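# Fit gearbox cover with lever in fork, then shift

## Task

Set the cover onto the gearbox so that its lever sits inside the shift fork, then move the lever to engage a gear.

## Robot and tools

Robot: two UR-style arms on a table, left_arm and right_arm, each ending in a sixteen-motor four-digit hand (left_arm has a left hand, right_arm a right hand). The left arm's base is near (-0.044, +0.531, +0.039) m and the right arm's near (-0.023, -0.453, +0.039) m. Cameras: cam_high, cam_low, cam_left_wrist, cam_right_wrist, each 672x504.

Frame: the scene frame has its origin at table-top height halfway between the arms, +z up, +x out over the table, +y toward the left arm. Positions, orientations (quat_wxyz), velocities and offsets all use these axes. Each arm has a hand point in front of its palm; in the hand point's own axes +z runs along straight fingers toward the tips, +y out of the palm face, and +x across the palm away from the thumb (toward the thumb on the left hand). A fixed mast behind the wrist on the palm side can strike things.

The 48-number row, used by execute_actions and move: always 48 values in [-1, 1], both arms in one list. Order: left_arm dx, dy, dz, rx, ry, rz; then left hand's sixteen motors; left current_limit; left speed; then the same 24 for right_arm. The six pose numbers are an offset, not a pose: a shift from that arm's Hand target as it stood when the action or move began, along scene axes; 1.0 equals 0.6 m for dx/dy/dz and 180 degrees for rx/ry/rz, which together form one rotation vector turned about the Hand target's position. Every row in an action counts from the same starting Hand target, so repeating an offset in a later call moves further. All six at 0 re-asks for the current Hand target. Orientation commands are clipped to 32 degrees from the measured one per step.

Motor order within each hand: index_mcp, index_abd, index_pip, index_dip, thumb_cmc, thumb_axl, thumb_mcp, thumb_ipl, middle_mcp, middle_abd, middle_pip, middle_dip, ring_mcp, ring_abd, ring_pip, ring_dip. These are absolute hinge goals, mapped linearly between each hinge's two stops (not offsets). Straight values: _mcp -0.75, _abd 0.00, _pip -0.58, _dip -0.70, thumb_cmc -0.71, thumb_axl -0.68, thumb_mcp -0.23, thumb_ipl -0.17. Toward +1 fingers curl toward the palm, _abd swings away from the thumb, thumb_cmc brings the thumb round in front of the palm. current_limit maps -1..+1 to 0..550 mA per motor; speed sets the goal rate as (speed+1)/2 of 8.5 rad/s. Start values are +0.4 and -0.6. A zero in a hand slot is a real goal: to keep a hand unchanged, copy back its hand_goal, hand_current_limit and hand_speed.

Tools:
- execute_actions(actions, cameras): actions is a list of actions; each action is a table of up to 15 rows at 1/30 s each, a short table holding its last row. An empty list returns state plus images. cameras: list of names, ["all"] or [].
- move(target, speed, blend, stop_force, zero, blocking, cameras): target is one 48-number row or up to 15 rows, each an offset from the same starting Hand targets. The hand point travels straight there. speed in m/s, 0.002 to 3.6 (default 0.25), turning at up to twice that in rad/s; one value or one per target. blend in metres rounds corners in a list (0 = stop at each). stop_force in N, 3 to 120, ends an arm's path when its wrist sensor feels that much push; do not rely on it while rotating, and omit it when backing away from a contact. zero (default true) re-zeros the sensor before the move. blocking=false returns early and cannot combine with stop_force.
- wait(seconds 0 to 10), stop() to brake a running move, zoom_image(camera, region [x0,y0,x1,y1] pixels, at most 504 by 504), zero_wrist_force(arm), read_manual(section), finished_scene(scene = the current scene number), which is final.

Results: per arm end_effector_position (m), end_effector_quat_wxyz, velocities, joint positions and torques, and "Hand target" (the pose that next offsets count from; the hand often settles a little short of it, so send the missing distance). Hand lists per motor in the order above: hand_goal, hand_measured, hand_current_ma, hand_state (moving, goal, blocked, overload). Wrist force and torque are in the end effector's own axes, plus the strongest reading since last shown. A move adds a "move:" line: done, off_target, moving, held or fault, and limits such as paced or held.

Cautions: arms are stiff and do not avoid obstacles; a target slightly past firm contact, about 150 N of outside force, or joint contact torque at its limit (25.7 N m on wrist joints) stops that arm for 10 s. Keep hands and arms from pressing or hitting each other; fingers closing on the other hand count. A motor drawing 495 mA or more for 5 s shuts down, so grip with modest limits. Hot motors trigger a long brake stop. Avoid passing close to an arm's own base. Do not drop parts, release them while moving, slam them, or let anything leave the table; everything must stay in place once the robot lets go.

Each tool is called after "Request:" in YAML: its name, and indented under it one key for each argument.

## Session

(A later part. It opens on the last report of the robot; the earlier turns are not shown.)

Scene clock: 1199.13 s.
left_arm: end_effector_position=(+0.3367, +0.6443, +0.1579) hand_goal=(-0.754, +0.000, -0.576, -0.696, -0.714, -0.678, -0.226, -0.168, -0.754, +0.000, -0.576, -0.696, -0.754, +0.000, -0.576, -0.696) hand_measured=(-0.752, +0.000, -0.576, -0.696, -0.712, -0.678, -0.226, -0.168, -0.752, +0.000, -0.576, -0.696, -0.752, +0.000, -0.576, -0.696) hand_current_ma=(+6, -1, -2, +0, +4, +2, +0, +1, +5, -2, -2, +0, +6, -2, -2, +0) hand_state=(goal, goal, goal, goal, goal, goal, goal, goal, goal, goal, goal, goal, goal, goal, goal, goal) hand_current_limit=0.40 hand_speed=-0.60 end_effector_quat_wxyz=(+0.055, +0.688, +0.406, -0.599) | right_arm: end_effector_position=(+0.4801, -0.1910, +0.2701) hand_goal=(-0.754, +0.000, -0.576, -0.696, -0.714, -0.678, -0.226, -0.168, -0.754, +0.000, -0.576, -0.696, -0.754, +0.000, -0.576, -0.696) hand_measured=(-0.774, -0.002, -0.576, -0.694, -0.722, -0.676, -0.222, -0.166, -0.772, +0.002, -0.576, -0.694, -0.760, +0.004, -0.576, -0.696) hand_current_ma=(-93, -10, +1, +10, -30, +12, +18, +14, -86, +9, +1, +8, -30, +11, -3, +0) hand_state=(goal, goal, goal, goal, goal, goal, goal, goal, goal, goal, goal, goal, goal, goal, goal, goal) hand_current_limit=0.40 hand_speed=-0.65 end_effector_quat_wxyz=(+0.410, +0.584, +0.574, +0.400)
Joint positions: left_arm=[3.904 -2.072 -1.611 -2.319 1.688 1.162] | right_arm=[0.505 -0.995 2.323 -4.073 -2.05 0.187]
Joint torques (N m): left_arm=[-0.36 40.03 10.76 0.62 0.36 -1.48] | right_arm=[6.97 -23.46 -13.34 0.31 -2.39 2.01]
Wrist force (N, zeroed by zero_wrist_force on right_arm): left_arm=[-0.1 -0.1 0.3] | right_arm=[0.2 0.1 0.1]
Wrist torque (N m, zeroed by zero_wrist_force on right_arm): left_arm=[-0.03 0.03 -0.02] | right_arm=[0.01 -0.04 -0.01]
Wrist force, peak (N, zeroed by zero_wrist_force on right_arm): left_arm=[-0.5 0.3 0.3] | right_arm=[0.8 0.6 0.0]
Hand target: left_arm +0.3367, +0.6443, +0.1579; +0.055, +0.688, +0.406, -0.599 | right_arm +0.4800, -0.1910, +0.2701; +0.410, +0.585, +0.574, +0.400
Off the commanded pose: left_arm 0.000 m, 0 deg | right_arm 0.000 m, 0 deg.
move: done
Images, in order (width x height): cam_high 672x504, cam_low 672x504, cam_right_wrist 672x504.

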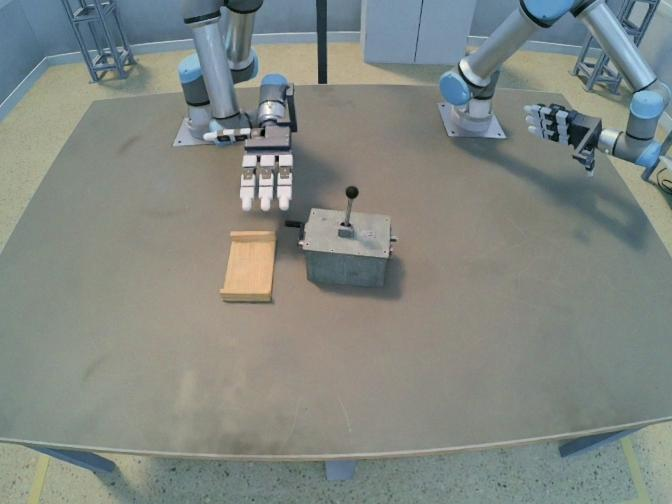

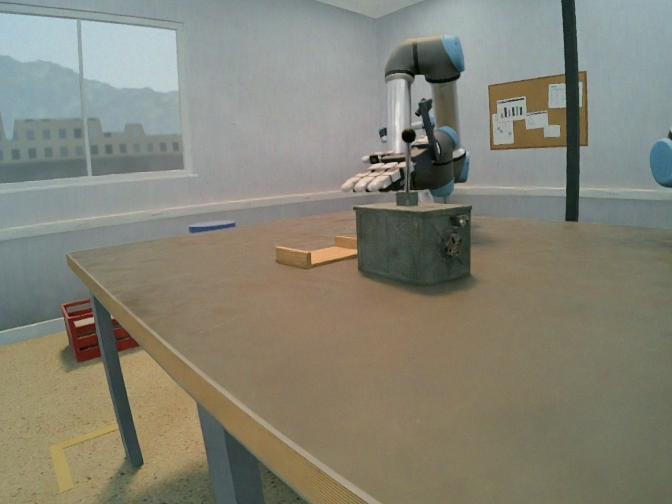

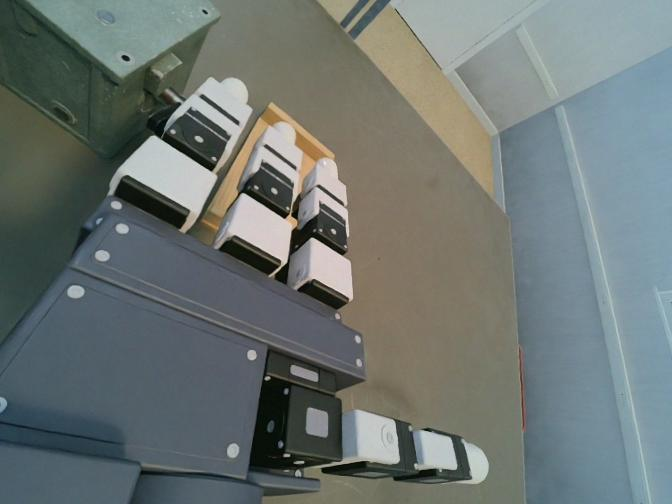

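Request:
move:
  target: [0,0,0,0,0,0,-0.754,0,-0.576,-0.696,-0.714,-0.678,-0.226,-0.168,-0.754,0,-0.576,-0.696,-0.754,0,-0.576,-0.696,0.4,-0.6,0,0,-0.108,0,0,0,-0.754,0,-0.576,-0.696,-0.714,-0.678,-0.226,-0.168,-0.754,0,-0.576,-0.696,-0.754,0,-0.576,-0.696,0.4,-0.65]
  speed: 0.015
  stop_force: 3
  cameras: ["cam_high","cam_low","cam_right_wrist"]

Request:
zoom_image:
  camera: "cam_high"
  region: [230, 180, 320, 270]

Request:
zoom_image:
  camera: "cam_right_wrist"
  region: [80, 20, 320, 260]

Scene clock: 1220.43 s.
left_arm: end_effector_position=(+0.3367, +0.6443, +0.1579) hand_goal=(-0.754, +0.000, -0.576, -0.696, -0.714, -0.678, -0.226, -0.168, -0.754, +0.000, -0.576, -0.696, -0.754, +0.000, -0.576, -0.696) hand_measured=(-0.752, +0.000, -0.576, -0.696, -0.712, -0.678, -0.226, -0.168, -0.752, +0.000, -0.576, -0.696, -0.752, +0.000, -0.576, -0.696) hand_current_ma=(+6, -1, -2, +0, +4, +2, +0, +1, +5, -2, -2, +0, +6, -2, -2, +0) hand_state=(goal, goal, goal, goal, goal, goal, goal, goal, goal, goal, goal, goal, goal, goal, goal, goal) hand_current_limit=0.40 hand_speed=-0.60 end_effector_quat_wxyz=(+0.055, +0.688, +0.406, -0.599) | right_arm: end_effector_position=(+0.4800, -0.1910, +0.2053) hand_goal=(-0.754, +0.000, -0.576, -0.696, -0.714, -0.678, -0.226, -0.168, -0.754, +0.000, -0.576, -0.696, -0.754, +0.000, -0.576, -0.696) hand_measured=(-0.774, -0.002, -0.576, -0.694, -0.722, -0.676, -0.222, -0.166, -0.772, +0.002, -0.576, -0.694, -0.752, +0.004, -0.572, -0.696) hand_current_ma=(-92, -10, +1, +10, -30, +12, +18, +14, -85, +9, +1, +8, +12, +11, +14, +1) hand_state=(goal, goal, goal, goal, goal, goal, goal, goal, goal, goal, goal, goal, goal, goal, goal, goal) hand_current_limit=0.40 hand_speed=-0.65 end_effector_quat_wxyz=(+0.410, +0.585, +0.574, +0.400)
Joint positions: left_arm=[3.904 -2.072 -1.611 -2.319 1.688 1.162] | right_arm=[0.505 -0.791 2.293 -4.247 -2.05 0.187]
Joint torques (N m): left_arm=[-1.39 39.99 10.41 0.71 0.34 -1.59] | right_arm=[4.36 -26.67 -10.01 -4 -1.68 -1.28]
Wrist force (N, zeroed by zero_wrist_force on right_arm): left_arm=[-0.2 0.2 0.4] | right_arm=[0.3 0.8 -0.7]
Wrist torque (N m, zeroed by zero_wrist_force on right_arm): left_arm=[-0.01 0.04 -0.02] | right_arm=[-0.02 0.01 0.06]
Wrist force, peak (N, zeroed by zero_wrist_force on right_arm): left_arm=[0.0 0.2 0.6] | right_arm=[0.8 1.0 -0.9]
Hand target: left_arm +0.3367, +0.6443, +0.1579; +0.055, +0.688, +0.406, -0.599 | right_arm +0.4800, -0.1910, +0.2053; +0.410, +0.585, +0.574, +0.400
Off the commanded pose: left_arm 0.000 m, 0 deg | right_arm 0.000 m, 0 deg.
move: done
Images, in order (width x height): cam_high 672x504, cam_low 672x504, cam_right_wrist 672x504.

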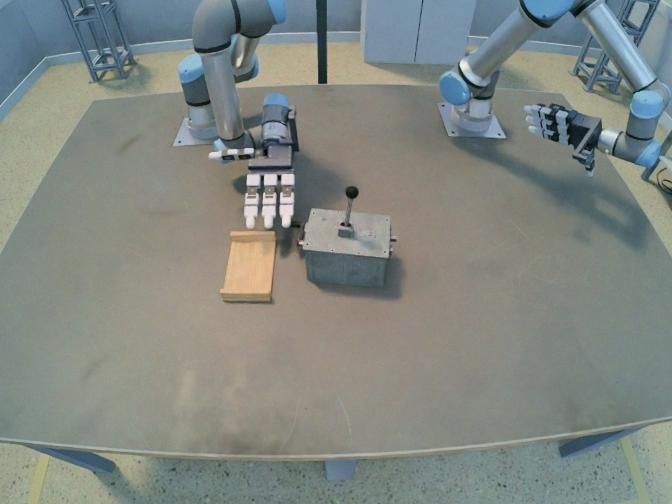

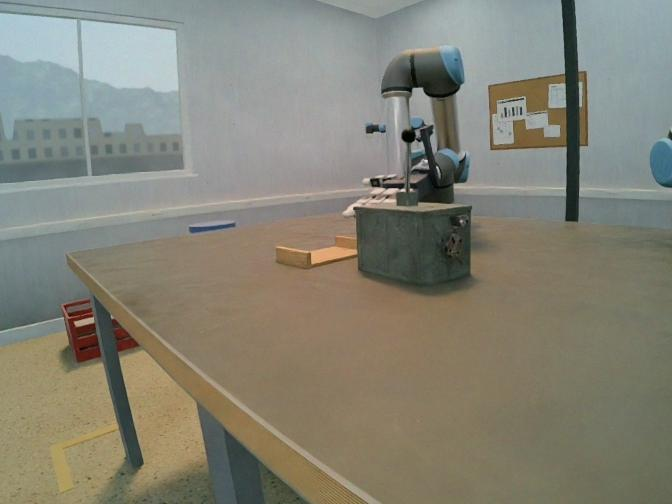

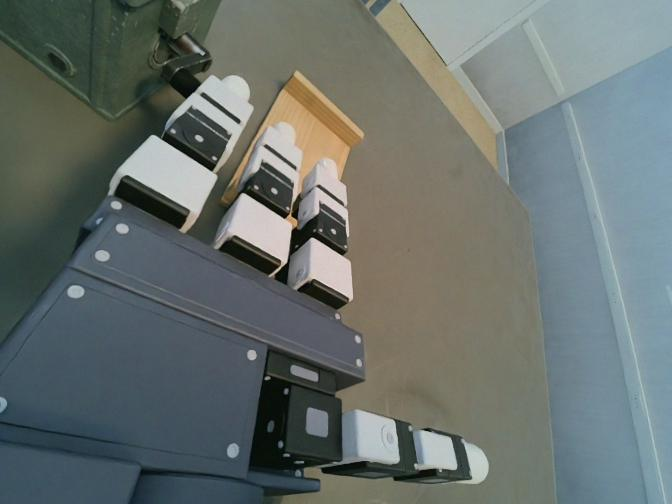

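Scaled by 5.600.

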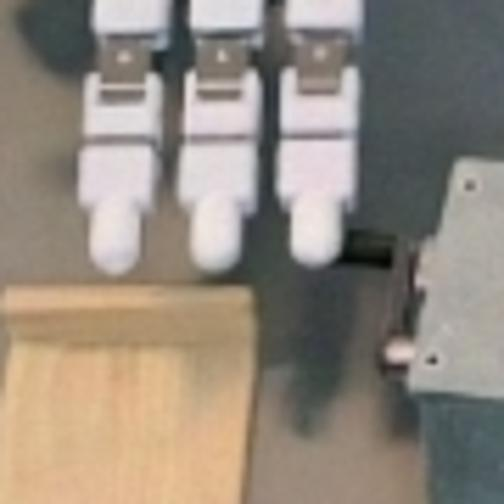

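Scaled by 2.100.

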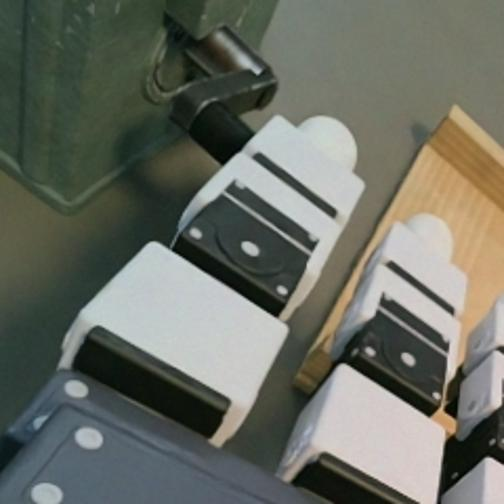

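Request:
move:
  target: [0,0,0,0,0,0,-0.754,0,-0.576,-0.696,-0.714,-0.678,-0.226,-0.168,-0.754,0,-0.576,-0.696,-0.754,0,-0.576,-0.696,0.4,-0.6,0.015,0,-0.025,0,0,0,-0.754,0,-0.576,-0.696,-0.714,-0.678,-0.226,-0.168,-0.754,0,-0.576,-0.696,-0.754,0,-0.576,-0.696,0.4,-0.65]
  speed: 0.015
  stop_force: 5
  cameras: ["cam_high","cam_right_wrist"]

Request:
zoom_image:
  camera: "cam_high"
  region: [230, 180, 320, 270]

Request:
zoom_image:
  camera: "cam_right_wrist"
  region: [80, 20, 320, 260]

Scene clock: 1237.00 s.
left_arm: end_effector_position=(+0.3367, +0.6443, +0.1579) hand_goal=(-0.754, +0.000, -0.576, -0.696, -0.714, -0.678, -0.226, -0.168, -0.754, +0.000, -0.576, -0.696, -0.754, +0.000, -0.576, -0.696) hand_measured=(-0.752, +0.000, -0.576, -0.696, -0.712, -0.678, -0.226, -0.168, -0.752, +0.000, -0.576, -0.696, -0.752, +0.000, -0.576, -0.696) hand_current_ma=(+6, -1, -2, +0, +4, +2, +0, +1, +5, -2, -2, +0, +6, -2, -2, +0) hand_state=(goal, goal, goal, goal, goal, goal, goal, goal, goal, goal, goal, goal, goal, goal, goal, goal) hand_current_limit=0.40 hand_speed=-0.60 end_effector_quat_wxyz=(+0.055, +0.688, +0.406, -0.599) | right_arm: end_effector_position=(+0.4890, -0.1910, +0.1903) hand_goal=(-0.754, +0.000, -0.576, -0.696, -0.714, -0.678, -0.226, -0.168, -0.754, +0.000, -0.576, -0.696, -0.754, +0.000, -0.576, -0.696) hand_measured=(-0.774, -0.002, -0.576, -0.694, -0.722, -0.676, -0.222, -0.166, -0.772, +0.002, -0.576, -0.694, -0.752, +0.002, -0.572, -0.696) hand_current_ma=(-92, -10, +1, +10, -30, +12, +18, +14, -85, +9, +1, +8, +10, +10, +15, +1) hand_state=(goal, goal, goal, goal, goal, goal, goal, goal, goal, goal, goal, goal, goal, goal, goal, goal) hand_current_limit=0.40 hand_speed=-0.65 end_effector_quat_wxyz=(+0.410, +0.585, +0.574, +0.400)
Joint positions: left_arm=[3.904 -2.072 -1.611 -2.319 1.688 1.162] | right_arm=[0.493 -0.743 2.264 -4.268 -2.039 0.182]
Joint torques (N m): left_arm=[-1.02 38.68 9.72 0.37 -0.08 -1.42] | right_arm=[-6.19 -27.33 -9.39 -3.97 1.87 -2.42]
Wrist force (N, zeroed by zero_wrist_force on right_arm): left_arm=[-0.4 -0.1 0.3] | right_arm=[0.3 0.8 -0.8]
Wrist torque (N m, zeroed by zero_wrist_force on right_arm): left_arm=[-0.04 0.07 -0.04] | right_arm=[0.06 0.01 0.14]
Wrist force, peak (N, zeroed by zero_wrist_force on right_arm): left_arm=[-0.2 0.1 0.6] | right_arm=[0.9 1.0 -0.9]
Hand target: left_arm +0.3367, +0.6443, +0.1579; +0.055, +0.688, +0.406, -0.599 | right_arm +0.4890, -0.1910, +0.1903; +0.410, +0.585, +0.574, +0.400
Off the commanded pose: left_arm 0.000 m, 0 deg | right_arm 0.000 m, 0 deg.
move: done
Images, in order (width x height): cam_high 672x504, cam_right_wrist 672x504.

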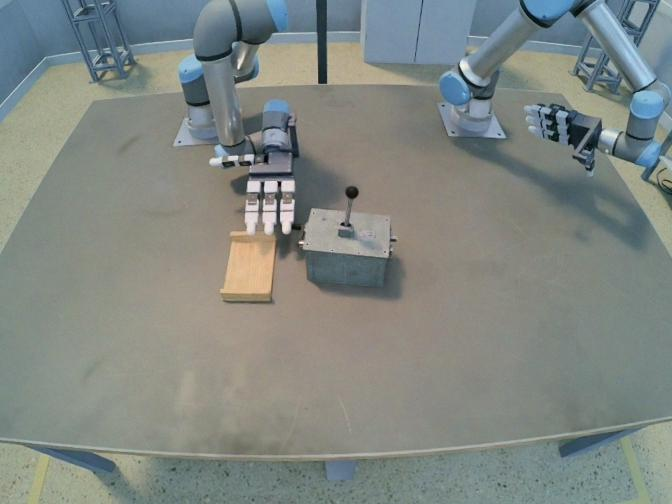

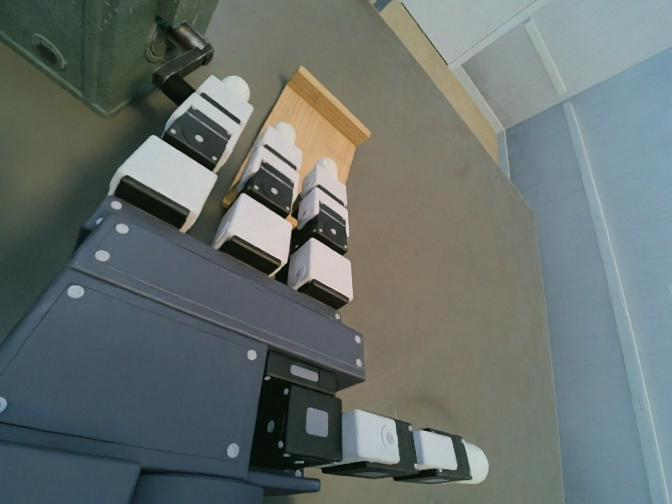

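Scaled by 5.600.

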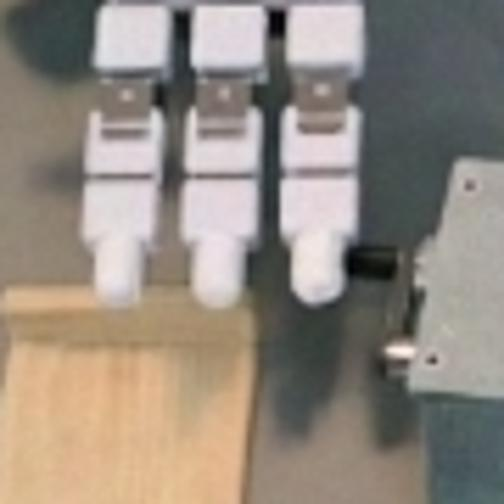

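Scaled by 2.100.

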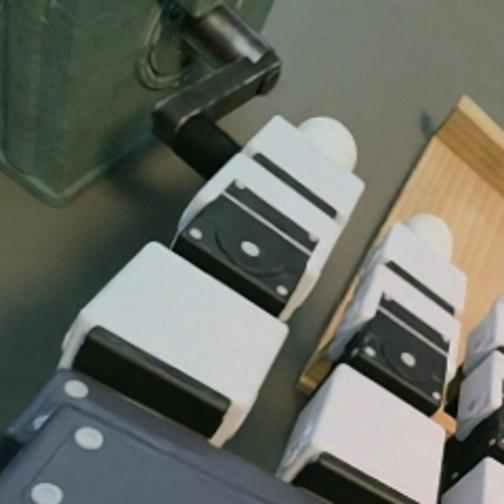

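Request:
move:
  target: [0,0,0,0,0,0,-0.754,0,-0.576,-0.696,-0.714,-0.678,-0.226,-0.168,-0.754,0,-0.576,-0.696,-0.754,0,-0.576,-0.696,0.4,-0.6,0,0,-0.027,0,0,0,-0.754,0,-0.576,-0.696,-0.714,-0.678,-0.226,-0.168,-0.754,0,-0.576,-0.696,-0.754,0,-0.576,-0.696,0.4,-0.65]
  speed: 0.02
  stop_force: 5
  cameras: ["cam_high","cam_right_wrist"]

Request:
zoom_image:
  camera: "cam_high"
  region: [230, 180, 320, 270]

Request:
zoom_image:
  camera: "cam_right_wrist"
  region: [80, 20, 320, 260]

Scene clock: 1256.73 s.
left_arm: end_effector_position=(+0.3367, +0.6443, +0.1579) hand_goal=(-0.754, +0.000, -0.576, -0.696, -0.714, -0.678, -0.226, -0.168, -0.754, +0.000, -0.576, -0.696, -0.754, +0.000, -0.576, -0.696) hand_measured=(-0.752, +0.000, -0.576, -0.696, -0.712, -0.678, -0.226, -0.168, -0.752, +0.000, -0.576, -0.696, -0.752, +0.000, -0.576, -0.696) hand_current_ma=(+6, -1, -2, +0, +4, +2, +0, +1, +5, -2, -2, +0, +6, -2, -2, +0) hand_state=(goal, goal, goal, goal, goal, goal, goal, goal, goal, goal, goal, goal, goal, goal, goal, goal) hand_current_limit=0.40 hand_speed=-0.60 end_effector_quat_wxyz=(+0.055, +0.688, +0.406, -0.599) | right_arm: end_effector_position=(+0.4890, -0.1910, +0.1741) hand_goal=(-0.754, +0.000, -0.576, -0.696, -0.714, -0.678, -0.226, -0.168, -0.754, +0.000, -0.576, -0.696, -0.754, +0.000, -0.576, -0.696) hand_measured=(-0.774, -0.002, -0.576, -0.694, -0.722, -0.676, -0.222, -0.166, -0.772, +0.002, -0.576, -0.694, -0.752, +0.002, -0.572, -0.696) hand_current_ma=(-91, -10, +1, +10, -30, +12, +18, +14, -85, +9, +1, +8, +7, +10, +15, +1) hand_state=(goal, goal, goal, goal, goal, goal, goal, goal, goal, goal, goal, goal, goal, goal, goal, goal) hand_current_limit=0.40 hand_speed=-0.65 end_effector_quat_wxyz=(+0.410, +0.585, +0.574, +0.400)
Joint positions: left_arm=[3.904 -2.072 -1.611 -2.319 1.688 1.162] | right_arm=[0.493 -0.694 2.25 -4.303 -2.039 0.182]
Joint torques (N m): left_arm=[-0.55 40.3 8.64 0.97 0.15 -1.65] | right_arm=[-2.9 -27.83 -8.41 -4.09 0.96 0.5]
Wrist force (N, zeroed by zero_wrist_force on right_arm): left_arm=[-0.1 0.2 0.3] | right_arm=[0.4 0.5 -0.5]
Wrist torque (N m, zeroed by zero_wrist_force on right_arm): left_arm=[-0.01 0.03 -0.01] | right_arm=[-0.01 -0.01 0.13]
Wrist force, peak (N, zeroed by zero_wrist_force on right_arm): left_arm=[-0.2 0.3 0.6] | right_arm=[0.9 0.7 -0.9]
Hand target: left_arm +0.3367, +0.6443, +0.1579; +0.055, +0.688, +0.406, -0.599 | right_arm +0.4890, -0.1910, +0.1741; +0.410, +0.585, +0.574, +0.400
Off the commanded pose: left_arm 0.000 m, 0 deg | right_arm 0.000 m, 0 deg.
move: done
Images, in order (width x height): cam_high 672x504, cam_right_wrist 672x504.

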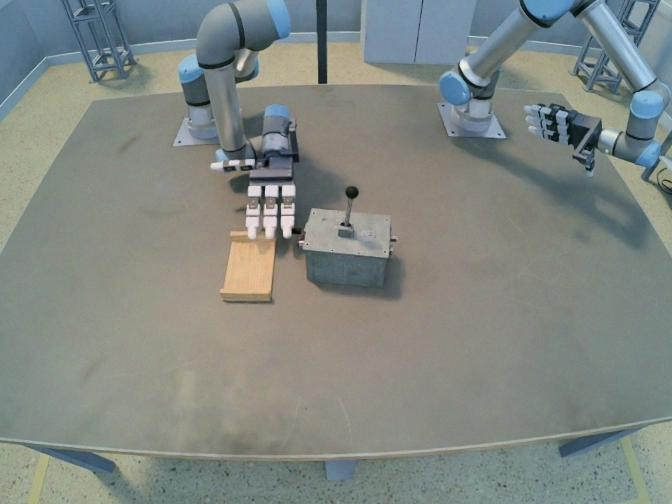

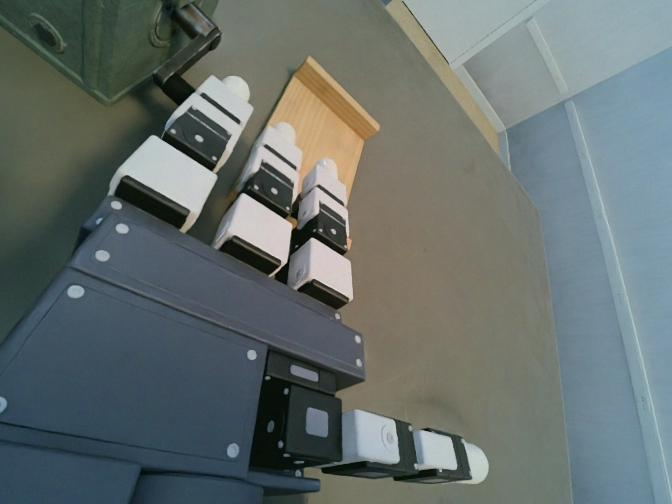

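Scaled by 5.600.

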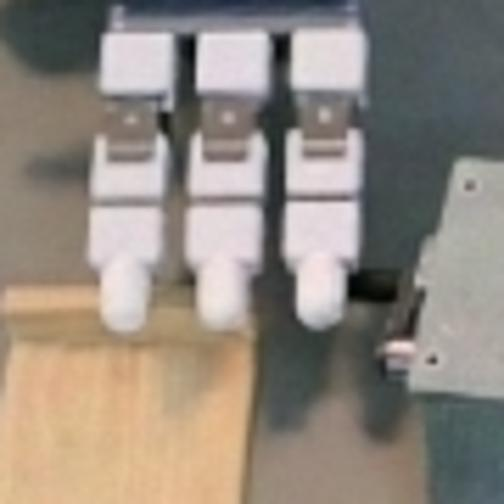

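Scaled by 2.100.

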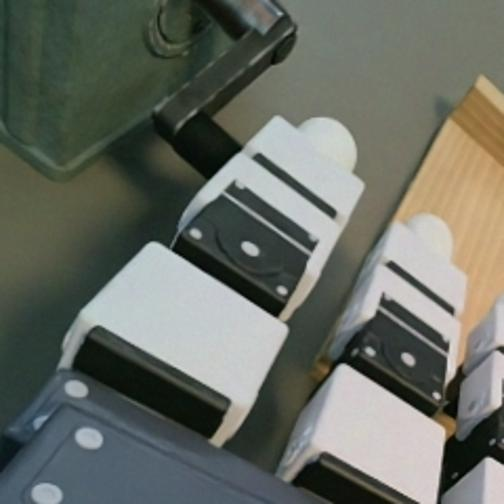

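Request:
move:
  target: [0,0,0,0,0,0,-0.754,0,-0.576,-0.696,-0.714,-0.678,-0.226,-0.168,-0.754,0,-0.576,-0.696,-0.754,0,-0.576,-0.696,0.4,-0.6,-0.015,0,0.16,0,0,0,-0.754,0,-0.576,-0.696,-0.714,-0.678,-0.226,-0.168,-0.754,0,-0.576,-0.696,-0.754,0,-0.576,-0.696,0.4,-0.65]
  speed: 0.1

Request:
move:
  target: [0,0,0,0,0,0,-0.754,0,-0.576,-0.696,-0.714,-0.678,-0.226,-0.168,-0.754,0,-0.576,-0.696,-0.754,0,-0.576,-0.696,0.4,-0.6,0.1877,0.0747,0.13,0.0321,-0.0364,0.4591,-0.754,-0.16,-0.576,-0.696,-0.714,-0.678,-0.226,-0.168,-0.754,0.16,-0.576,-0.696,-0.342,0.25,-0.576,-0.696,0.4,-0.65]
  speed: 0.15
  cameras: ["cam_high","cam_low","cam_right_wrist"]

Scene clock: 1279.80 s.
left_arm: end_effector_position=(+0.3367, +0.6443, +0.1579) hand_goal=(-0.754, +0.000, -0.576, -0.696, -0.714, -0.678, -0.226, -0.168, -0.754, +0.000, -0.576, -0.696, -0.754, +0.000, -0.576, -0.696) hand_measured=(-0.752, +0.000, -0.576, -0.696, -0.712, -0.678, -0.226, -0.168, -0.752, +0.000, -0.576, -0.696, -0.752, +0.000, -0.576, -0.696) hand_current_ma=(+6, -1, -2, +0, +4, +2, +0, +1, +5, -2, -2, +0, +6, -2, -2, +0) hand_state=(goal, goal, goal, goal, goal, goal, goal, goal, goal, goal, goal, goal, goal, goal, goal, goal) hand_current_limit=0.40 hand_speed=-0.60 end_effector_quat_wxyz=(+0.055, +0.688, +0.406, -0.599) | right_arm: end_effector_position=(+0.4800, -0.1910, +0.2700) hand_goal=(-0.754, +0.000, -0.576, -0.696, -0.714, -0.678, -0.226, -0.168, -0.754, +0.000, -0.576, -0.696, -0.754, +0.000, -0.576, -0.696) hand_measured=(-0.772, -0.002, -0.576, -0.694, -0.722, -0.676, -0.222, -0.166, -0.772, +0.002, -0.576, -0.694, -0.760, +0.002, -0.576, -0.696) hand_current_ma=(-88, -10, +1, +10, -30, +12, +18, +14, -82, +9, +1, +8, -28, +10, +2, +1) hand_state=(goal, goal, goal, goal, goal, goal, goal, goal, goal, goal, goal, goal, goal, goal, goal, goal) hand_current_limit=0.40 hand_speed=-0.65 end_effector_quat_wxyz=(+0.410, +0.585, +0.574, +0.400)
Joint positions: left_arm=[3.904 -2.072 -1.611 -2.319 1.688 1.162] | right_arm=[0.505 -0.995 2.323 -4.073 -2.05 0.187]
Joint torques (N m): left_arm=[-0.37 40.01 8.97 0.6 -0.21 -1.34] | right_arm=[7.49 -44.99 0.85 0.37 -2.32 2]
Wrist force (N, zeroed by zero_wrist_force on right_arm): left_arm=[-0.2 0.1 0.5] | right_arm=[0.1 0.2 0.0]
Wrist torque (N m, zeroed by zero_wrist_force on right_arm): left_arm=[-0.03 0.04 -0.02] | right_arm=[0.01 -0.02 -0.01]
Wrist force, peak (N, zeroed by zero_wrist_force on right_arm): left_arm=[-0.3 0.0 0.6] | right_arm=[0.2 1.2 -0.5]
Hand target: left_arm +0.3367, +0.6443, +0.1579; +0.055, +0.688, +0.406, -0.599 | right_arm +0.4800, -0.1910, +0.2701; +0.410, +0.585, +0.574, +0.400
Off the commanded pose: left_arm 0.000 m, 0 deg | right_arm 0.000 m, 0 deg.
move: done

Scene clock: 1285.87 s.
left_arm: end_effector_position=(+0.3367, +0.6443, +0.1579) hand_goal=(-0.754, +0.000, -0.576, -0.696, -0.714, -0.678, -0.226, -0.168, -0.754, +0.000, -0.576, -0.696, -0.754, +0.000, -0.576, -0.696) hand_measured=(-0.752, +0.000, -0.576, -0.696, -0.712, -0.678, -0.226, -0.168, -0.752, +0.000, -0.576, -0.696, -0.752, +0.000, -0.576, -0.696) hand_current_ma=(+6, -1, -2, +0, +4, +2, +0, +1, +5, -2, -2, +0, +6, -2, -2, +0) hand_state=(goal, goal, goal, goal, goal, goal, goal, goal, goal, goal, goal, goal, goal, goal, goal, goal) hand_current_limit=0.40 hand_speed=-0.60 end_effector_quat_wxyz=(+0.055, +0.688, +0.406, -0.599) | right_arm: end_effector_position=(+0.5926, -0.1462, +0.3481) hand_goal=(-0.754, -0.160, -0.576, -0.696, -0.714, -0.678, -0.226, -0.168, -0.754, +0.160, -0.576, -0.696, -0.342, +0.250, -0.576, -0.696) hand_measured=(-0.772, -0.156, -0.576, -0.694, -0.722, -0.676, -0.222, -0.166, -0.772, +0.158, -0.576, -0.694, -0.364, +0.246, -0.576, -0.696) hand_current_ma=(-88, +11, +1, +10, -30, +12, +18, +14, -82, -10, +1, +8, -101, -10, +0, +1) hand_state=(goal, goal, goal, goal, goal, goal, goal, goal, goal, goal, goal, goal, blocked, goal, goal, goal) hand_current_limit=0.40 hand_speed=-0.65 end_effector_quat_wxyz=(+0.047, +0.057, +0.775, +0.627)
Joint positions: left_arm=[3.904 -2.072 -1.611 -2.319 1.688 1.162] | right_arm=[-0.101 -1.131 1.956 -2.553 -0.213 -1.412]
Joint torques (N m): left_arm=[-1.29 40.05 11.14 0.6 -0.08 -1.33] | right_arm=[-6.33 -48.77 -22.31 0.21 -0.11 -2.73]
Wrist force (N, zeroed by zero_wrist_force on right_arm): left_arm=[-0.1 0.1 0.1] | right_arm=[0.3 -0.1 -0.2]
Wrist torque (N m, zeroed by zero_wrist_force on right_arm): left_arm=[0.00 0.02 -0.02] | right_arm=[-0.01 -0.02 0.08]
Wrist force, peak (N, zeroed by zero_wrist_force on right_arm): left_arm=[0.1 0.1 0.8] | right_arm=[1.0 0.1 0.2]
Hand target: left_arm +0.3367, +0.6443, +0.1579; +0.055, +0.688, +0.406, -0.599 | right_arm +0.5927, -0.1462, +0.3481; +0.046, +0.057, +0.775, +0.627
Off the commanded pose: left_arm 0.000 m, 0 deg | right_arm 0.000 m, 0 deg.
move: done
Images, in order (width x height): cam_high 672x504, cam_low 672x504, cam_right_wrist 672x504.

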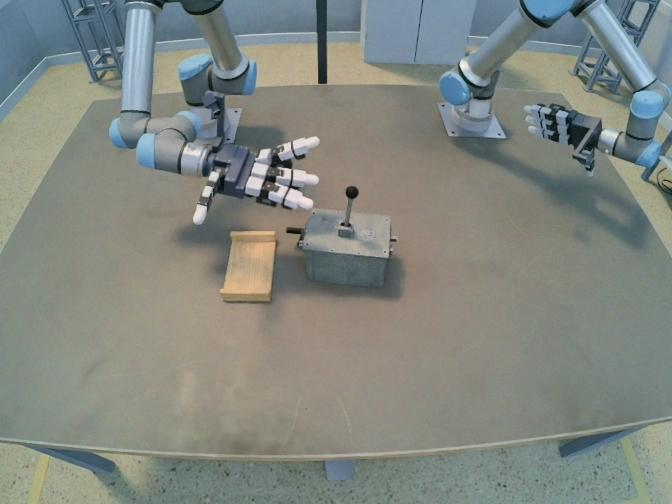

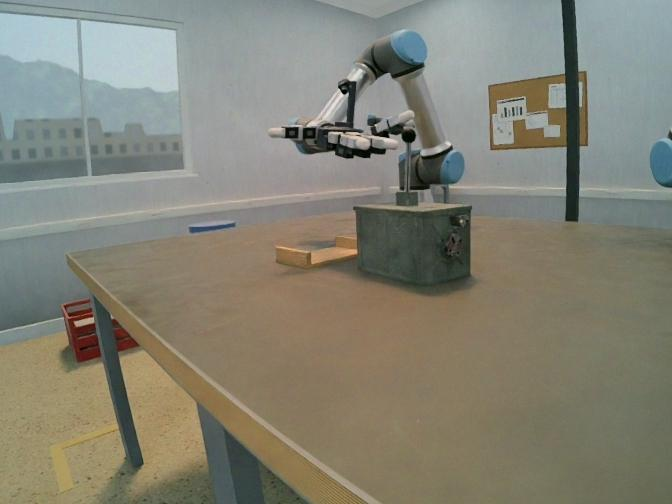

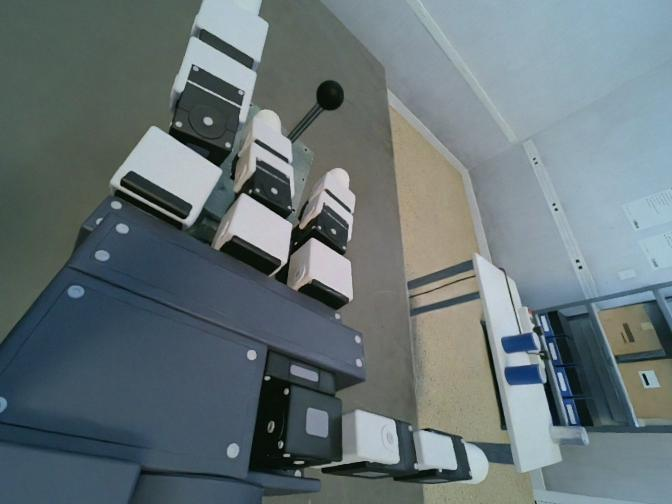

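Request:
zoom_image:
  camera: "cam_low"
  region: [420, 195, 490, 265]

Request:
zoom_image:
  camera: "cam_high"
  region: [280, 175, 410, 275]

Request:
move:
  target: [0,0,0,0,0,0,-0.754,0,-0.576,-0.696,-0.714,-0.678,-0.226,-0.168,-0.754,0,-0.576,-0.696,-0.754,0,-0.576,-0.696,0.4,-0.6,0.0203,0.1371,-0.0295,0,0,0,-0.754,-0.13,-0.576,-0.696,-0.714,-0.678,-0.226,-0.168,-0.754,0.13,-0.576,-0.696,-0.342,0.2,-0.576,-0.696,0.4,-0.6]
  speed: 0.06
  stop_force: 4
  cameras: ["cam_right_wrist"]

Scaled by 7.200.

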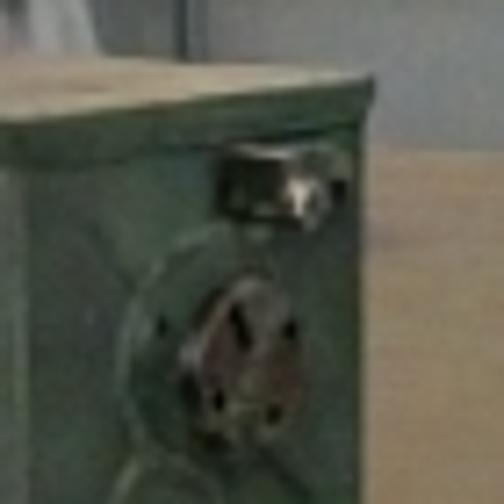

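Scaled by 3.877.

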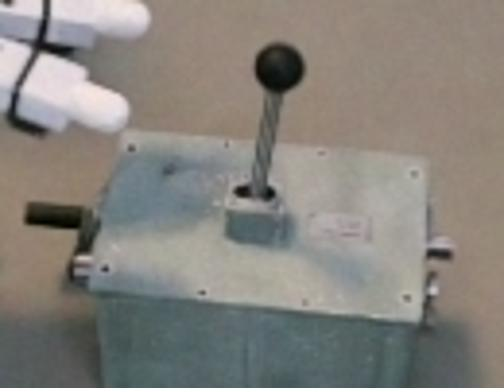

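Scene clock: 1300.80 s.
left_arm: end_effector_position=(+0.3367, +0.6443, +0.1579) hand_goal=(-0.754, +0.000, -0.576, -0.696, -0.714, -0.678, -0.226, -0.168, -0.754, +0.000, -0.576, -0.696, -0.754, +0.000, -0.576, -0.696) hand_measured=(-0.752, +0.000, -0.576, -0.696, -0.712, -0.678, -0.226, -0.168, -0.752, +0.000, -0.576, -0.696, -0.752, +0.000, -0.576, -0.696) hand_current_ma=(+6, -1, -2, +0, +4, +2, +0, +1, +5, -2, -2, +0, +6, -2, -2, +0) hand_state=(goal, goal, goal, goal, goal, goal, goal, goal, goal, goal, goal, goal, goal, goal, goal, goal) hand_current_limit=0.40 hand_speed=-0.60 end_effector_quat_wxyz=(+0.055, +0.688, +0.406, -0.599) | right_arm: end_effector_position=(+0.6048, -0.0640, +0.3304) hand_goal=(-0.754, -0.130, -0.576, -0.696, -0.714, -0.678, -0.226, -0.168, -0.754, +0.130, -0.576, -0.696, -0.342, +0.200, -0.576, -0.696) hand_measured=(-0.772, -0.132, -0.576, -0.694, -0.722, -0.676, -0.222, -0.166, -0.772, +0.132, -0.576, -0.694, -0.364, +0.204, -0.576, -0.696) hand_current_ma=(-88, -9, +1, +10, -30, +12, +17, +14, -82, +9, +1, +8, -99, +14, +0, +1) hand_state=(goal, goal, goal, goal, goal, goal, goal, goal, goal, goal, goal, goal, blocked, goal, goal, goal) hand_current_limit=0.40 hand_speed=-0.60 end_effector_quat_wxyz=(+0.046, +0.057, +0.775, +0.627)
Joint positions: left_arm=[3.904 -2.072 -1.611 -2.319 1.688 1.162] | right_arm=[0.047 -0.923 1.83 -3.176 -0.276 -0.854]
Joint torques (N m): left_arm=[-1.31 40.8 9.4 0.39 -0.04 -1.38] | right_arm=[7.67 -34.03 -20.85 -3.87 -0.57 2.03]
Wrist force (N, zeroed by zero_wrist_force on right_arm): left_arm=[-0.3 -0.1 0.2] | right_arm=[0.4 0.2 0.3]
Wrist torque (N m, zeroed by zero_wrist_force on right_arm): left_arm=[-0.03 0.04 -0.02] | right_arm=[0.00 -0.05 0.01]
Wrist force, peak (N, zeroed by zero_wrist_force on right_arm): left_arm=[-0.4 -0.1 0.6] | right_arm=[0.8 0.3 0.7]
Hand target: left_arm +0.3367, +0.6443, +0.1579; +0.055, +0.688, +0.406, -0.599 | right_arm +0.6048, -0.0640, +0.3304; +0.046, +0.057, +0.775, +0.627
Off the commanded pose: left_arm 0.000 m, 0 deg | right_arm 0.000 m, 0 deg.
move: done
Images, in order (width x height): cam_right_wrist 672x504.

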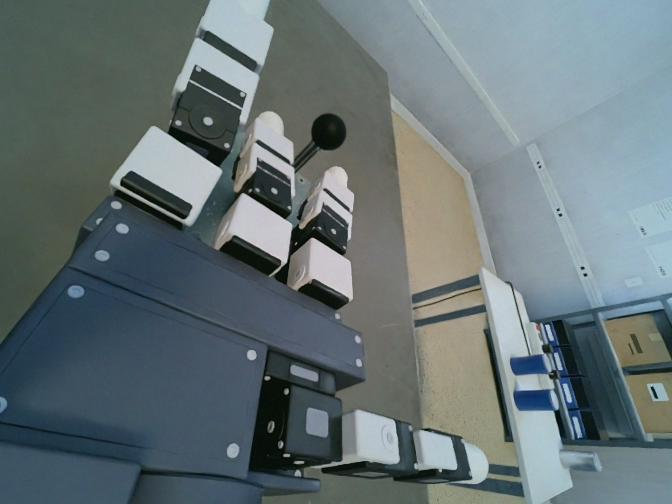

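Request:
move:
  target: [0,0,0,0,0,0,-0.754,0,-0.576,-0.696,-0.714,-0.678,-0.226,-0.168,-0.754,0,-0.576,-0.696,-0.754,0,-0.576,-0.696,0.4,-0.6,0.0203,0.1373,-0.0297,0,0,0,-0.754,-0.13,-0.576,-0.696,-0.714,-0.678,-0.226,-0.168,-0.754,0.13,-0.576,-0.696,-0.342,0.2,-0.576,-0.696,0.4,-0.6]
  speed: 0.04
  stop_force: 4
  cameras: ["cam_right_wrist"]

Scene clock: 1312.27 s.
left_arm: end_effector_position=(+0.3367, +0.6443, +0.1579) hand_goal=(-0.754, +0.000, -0.576, -0.696, -0.714, -0.678, -0.226, -0.168, -0.754, +0.000, -0.576, -0.696, -0.754, +0.000, -0.576, -0.696) hand_measured=(-0.752, +0.000, -0.576, -0.696, -0.712, -0.678, -0.226, -0.168, -0.752, +0.000, -0.576, -0.696, -0.752, +0.000, -0.576, -0.696) hand_current_ma=(+6, -1, -2, +0, +4, +2, +0, +1, +5, -2, -2, +0, +6, -2, -2, +0) hand_state=(goal, goal, goal, goal, goal, goal, goal, goal, goal, goal, goal, goal, goal, goal, goal, goal) hand_current_limit=0.40 hand_speed=-0.60 end_effector_quat_wxyz=(+0.055, +0.688, +0.406, -0.599) | right_arm: end_effector_position=(+0.6170, +0.0184, +0.3126) hand_goal=(-0.754, -0.130, -0.576, -0.696, -0.714, -0.678, -0.226, -0.168, -0.754, +0.130, -0.576, -0.696, -0.342, +0.200, -0.576, -0.696) hand_measured=(-0.772, -0.132, -0.576, -0.694, -0.722, -0.676, -0.222, -0.166, -0.772, +0.132, -0.576, -0.694, -0.364, +0.204, -0.576, -0.696) hand_current_ma=(-88, -9, +1, +10, -30, +12, +17, +14, -82, +9, +1, +8, -99, +14, +0, +1) hand_state=(goal, goal, goal, goal, goal, goal, goal, goal, goal, goal, goal, goal, blocked, goal, goal, goal) hand_current_limit=0.40 hand_speed=-0.60 end_effector_quat_wxyz=(+0.046, +0.057, +0.775, +0.627)
Joint positions: left_arm=[3.904 -2.072 -1.611 -2.319 1.688 1.162] | right_arm=[0.183 -0.769 1.645 -3.416 -0.378 -0.569]
Joint torques (N m): left_arm=[-1.08 39.55 10.37 0.7 -0.12 -1.35] | right_arm=[7.77 -40.2 -21.09 -3.82 -1.06 2.07]
Wrist force (N, zeroed by zero_wrist_force on right_arm): left_arm=[-0.1 0.3 0.2] | right_arm=[0.6 0.3 -0.1]
Wrist torque (N m, zeroed by zero_wrist_force on right_arm): left_arm=[0.02 0.02 -0.01] | right_arm=[0.05 -0.05 0.02]
Wrist force, peak (N, zeroed by zero_wrist_force on right_arm): left_arm=[-0.2 0.2 0.7] | right_arm=[1.0 0.6 0.1]
Hand target: left_arm +0.3367, +0.6443, +0.1579; +0.055, +0.688, +0.406, -0.599 | right_arm +0.6170, +0.0184, +0.3126; +0.046, +0.057, +0.775, +0.627
Off the commanded pose: left_arm 0.000 m, 0 deg | right_arm 0.000 m, 0 deg.
move: done
Images, in order (width x height): cam_right_wrist 672x504.

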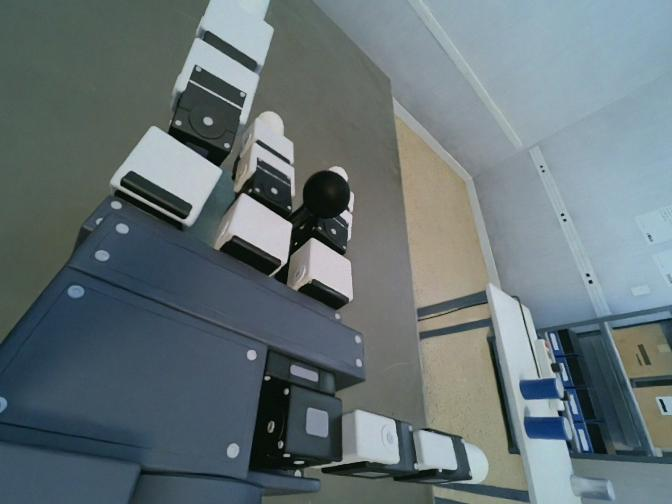

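Request:
move:
  target: [0,0,0,0,0,0,-0.754,0,-0.576,-0.696,-0.714,-0.678,-0.226,-0.168,-0.754,0,-0.576,-0.696,-0.754,0,-0.576,-0.696,0.4,-0.6,0,0,0.003,0,0,0,-0.754,0,0.63,0.1,-0.714,-0.678,-0.226,-0.168,-0.754,0,0.63,0.1,-0.342,0.1,-0.576,-0.696,0.3,-0.75]
  speed: 0.02

Request:
move:
  target: [0,0,0,0,0,0,-0.754,0,-0.576,-0.696,-0.714,-0.678,-0.226,-0.168,-0.754,0,-0.576,-0.696,-0.754,0,-0.576,-0.696,0.4,-0.6,-0.0029,-0.0198,0,0,0,0,-0.754,0,0.63,0.1,-0.714,-0.678,-0.226,-0.168,-0.754,0,0.63,0.1,-0.342,0.1,-0.576,-0.696,0.3,-0.75]
  speed: 0.01
  stop_force: 8
  cameras: ["cam_high","cam_low","cam_right_wrist"]

Request:
zoom_image:
  camera: "cam_high"
  region: [280, 175, 410, 275]

Request:
zoom_image:
  camera: "cam_low"
  region: [340, 120, 500, 240]

Scene clock: 1335.60 s.
left_arm: end_effector_position=(+0.3367, +0.6443, +0.1579) hand_goal=(-0.754, +0.000, -0.576, -0.696, -0.714, -0.678, -0.226, -0.168, -0.754, +0.000, -0.576, -0.696, -0.754, +0.000, -0.576, -0.696) hand_measured=(-0.752, +0.000, -0.576, -0.696, -0.712, -0.678, -0.226, -0.168, -0.752, +0.000, -0.576, -0.696, -0.752, +0.000, -0.576, -0.696) hand_current_ma=(+6, -1, -2, +0, +4, +2, +0, +1, +5, -2, -2, +0, +6, -2, -2, +0) hand_state=(goal, goal, goal, goal, goal, goal, goal, goal, goal, goal, goal, goal, goal, goal, goal, goal) hand_current_limit=0.40 hand_speed=-0.60 end_effector_quat_wxyz=(+0.055, +0.688, +0.406, -0.599) | right_arm: end_effector_position=(+0.6170, +0.0184, +0.3144) hand_goal=(-0.754, +0.000, +0.630, +0.100, -0.714, -0.678, -0.226, -0.168, -0.754, +0.000, +0.630, +0.100, -0.342, +0.100, -0.576, -0.696) hand_measured=(-0.772, -0.014, +0.584, +0.098, -0.722, -0.676, -0.222, -0.166, -0.770, +0.002, +0.626, +0.098, -0.364, +0.104, -0.576, -0.696) hand_current_ma=(-82, -50, -209, -11, -30, +12, +17, +14, -78, +10, -17, -9, -99, +13, +0, +1) hand_state=(goal, goal, blocked, goal, goal, goal, goal, goal, goal, goal, goal, goal, blocked, goal, goal, goal) hand_current_limit=0.30 hand_speed=-0.75 end_effector_quat_wxyz=(+0.046, +0.057, +0.775, +0.627)
Joint positions: left_arm=[3.904 -2.072 -1.611 -2.319 1.688 1.162] | right_arm=[0.183 -0.772 1.645 -3.412 -0.378 -0.569]
Joint torques (N m): left_arm=[0 38.33 9.3 0.44 -0.19 -1.59] | right_arm=[4.63 -59.12 -7.36 -0.32 2.02 -1.31]
Wrist force (N, zeroed by zero_wrist_force on right_arm): left_arm=[-0.2 0.2 0.4] | right_arm=[-1.5 1.8 4.3]
Wrist torque (N m, zeroed by zero_wrist_force on right_arm): left_arm=[-0.01 0.04 -0.03] | right_arm=[-0.29 -0.03 -0.11]
Wrist force, peak (N, zeroed by zero_wrist_force on right_arm): left_arm=[-0.5 0.3 0.5] | right_arm=[-1.5 1.8 4.4]
Hand target: left_arm +0.3367, +0.6443, +0.1579; +0.055, +0.688, +0.406, -0.599 | right_arm +0.6170, +0.0184, +0.3144; +0.046, +0.057, +0.775, +0.627
Off the commanded pose: left_arm 0.000 m, 0 deg | right_arm 0.000 m, 0 deg.
move: done

Scene clock: 1337.63 s.
left_arm: end_effector_position=(+0.3367, +0.6443, +0.1579) hand_goal=(-0.754, +0.000, -0.576, -0.696, -0.714, -0.678, -0.226, -0.168, -0.754, +0.000, -0.576, -0.696, -0.754, +0.000, -0.576, -0.696) hand_measured=(-0.752, +0.000, -0.576, -0.696, -0.712, -0.678, -0.226, -0.168, -0.752, +0.000, -0.576, -0.696, -0.752, +0.000, -0.576, -0.696) hand_current_ma=(+6, -1, -2, +0, +4, +2, +0, +1, +5, -2, -2, +0, +6, -2, -2, +0) hand_state=(goal, goal, goal, goal, goal, goal, goal, goal, goal, goal, goal, goal, goal, goal, goal, goal) hand_current_limit=0.40 hand_speed=-0.60 end_effector_quat_wxyz=(+0.055, +0.688, +0.406, -0.599) | right_arm: end_effector_position=(+0.6153, +0.0065, +0.3144) hand_goal=(-0.754, +0.000, +0.630, +0.100, -0.714, -0.678, -0.226, -0.168, -0.754, +0.000, +0.630, +0.100, -0.342, +0.100, -0.576, -0.696) hand_measured=(-0.772, -0.014, +0.610, +0.098, -0.722, -0.676, -0.222, -0.166, -0.770, +0.002, +0.626, +0.098, -0.364, +0.104, -0.576, -0.696) hand_current_ma=(-82, -51, -89, -11, -30, +12, +17, +14, -78, +10, -16, -9, -99, +13, +0, +1) hand_state=(goal, goal, blocked, goal, goal, goal, goal, goal, goal, goal, goal, goal, blocked, goal, goal, goal) hand_current_limit=0.30 hand_speed=-0.75 end_effector_quat_wxyz=(+0.046, +0.057, +0.775, +0.627)
Joint positions: left_arm=[3.904 -2.072 -1.611 -2.319 1.688 1.162] | right_arm=[0.164 -0.787 1.673 -3.397 -0.363 -0.599]
Joint torques (N m): left_arm=[0.03 39.77 9.57 0.7 0.22 -1.27] | right_arm=[-6.88 -59.84 -6.86 0.48 3.35 -2.5]
Wrist force (N, zeroed by zero_wrist_force on right_arm): left_arm=[-0.2 0.2 0.3] | right_arm=[-0.5 0.9 1.5]
Wrist torque (N m, zeroed by zero_wrist_force on right_arm): left_arm=[0.01 0.04 -0.03] | right_arm=[-0.07 -0.03 0.04]
Wrist force, peak (N, zeroed by zero_wrist_force on right_arm): left_arm=[-0.3 0.4 0.5] | right_arm=[-1.4 2.0 4.8]
Hand target: left_arm +0.3367, +0.6443, +0.1579; +0.055, +0.688, +0.406, -0.599 | right_arm +0.6153, +0.0065, +0.3144; +0.046, +0.057, +0.775, +0.627
Off the commanded pose: left_arm 0.000 m, 0 deg | right_arm 0.000 m, 0 deg.
move: done
Images, in order (width x height): cam_high 672x504, cam_low 672x504, cam_right_wrist 672x504.

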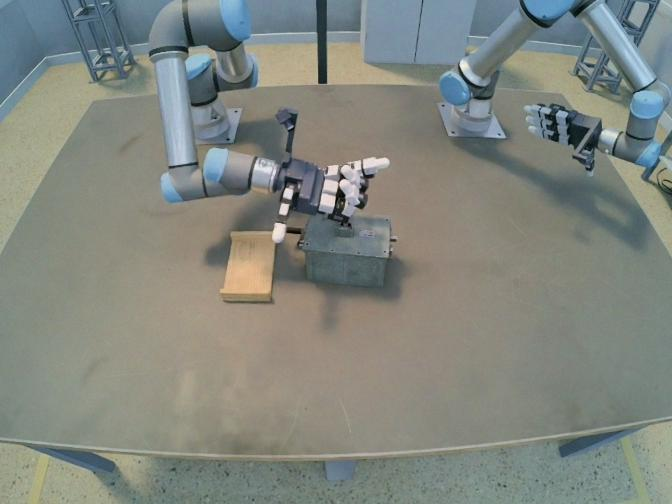

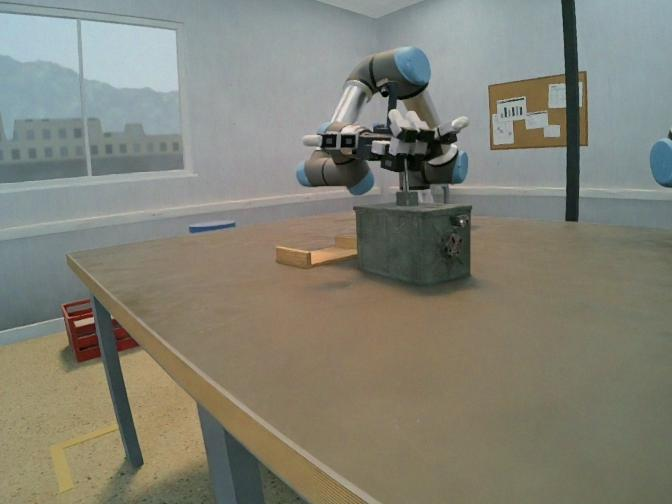

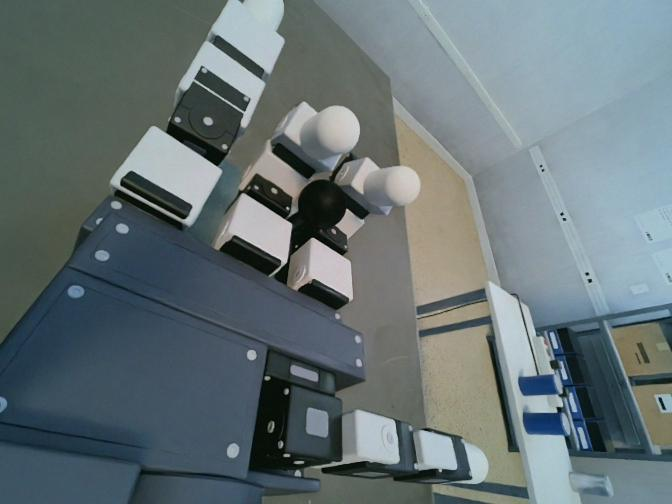

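Scaled by 3.877.

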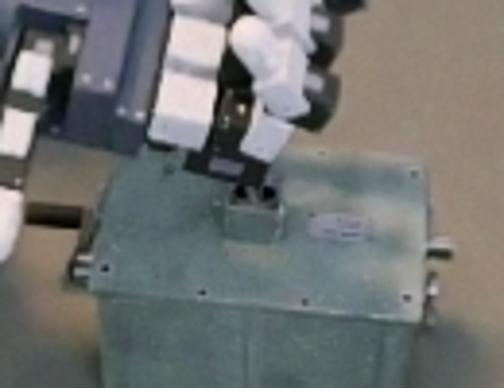

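Scaled by 3.150.

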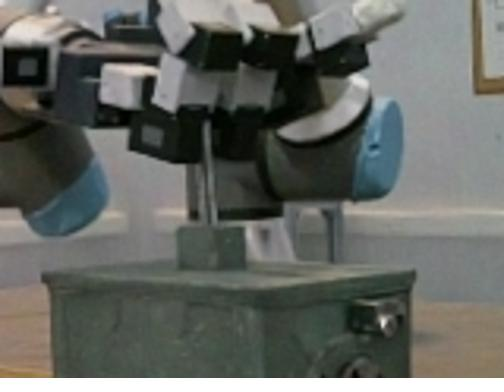

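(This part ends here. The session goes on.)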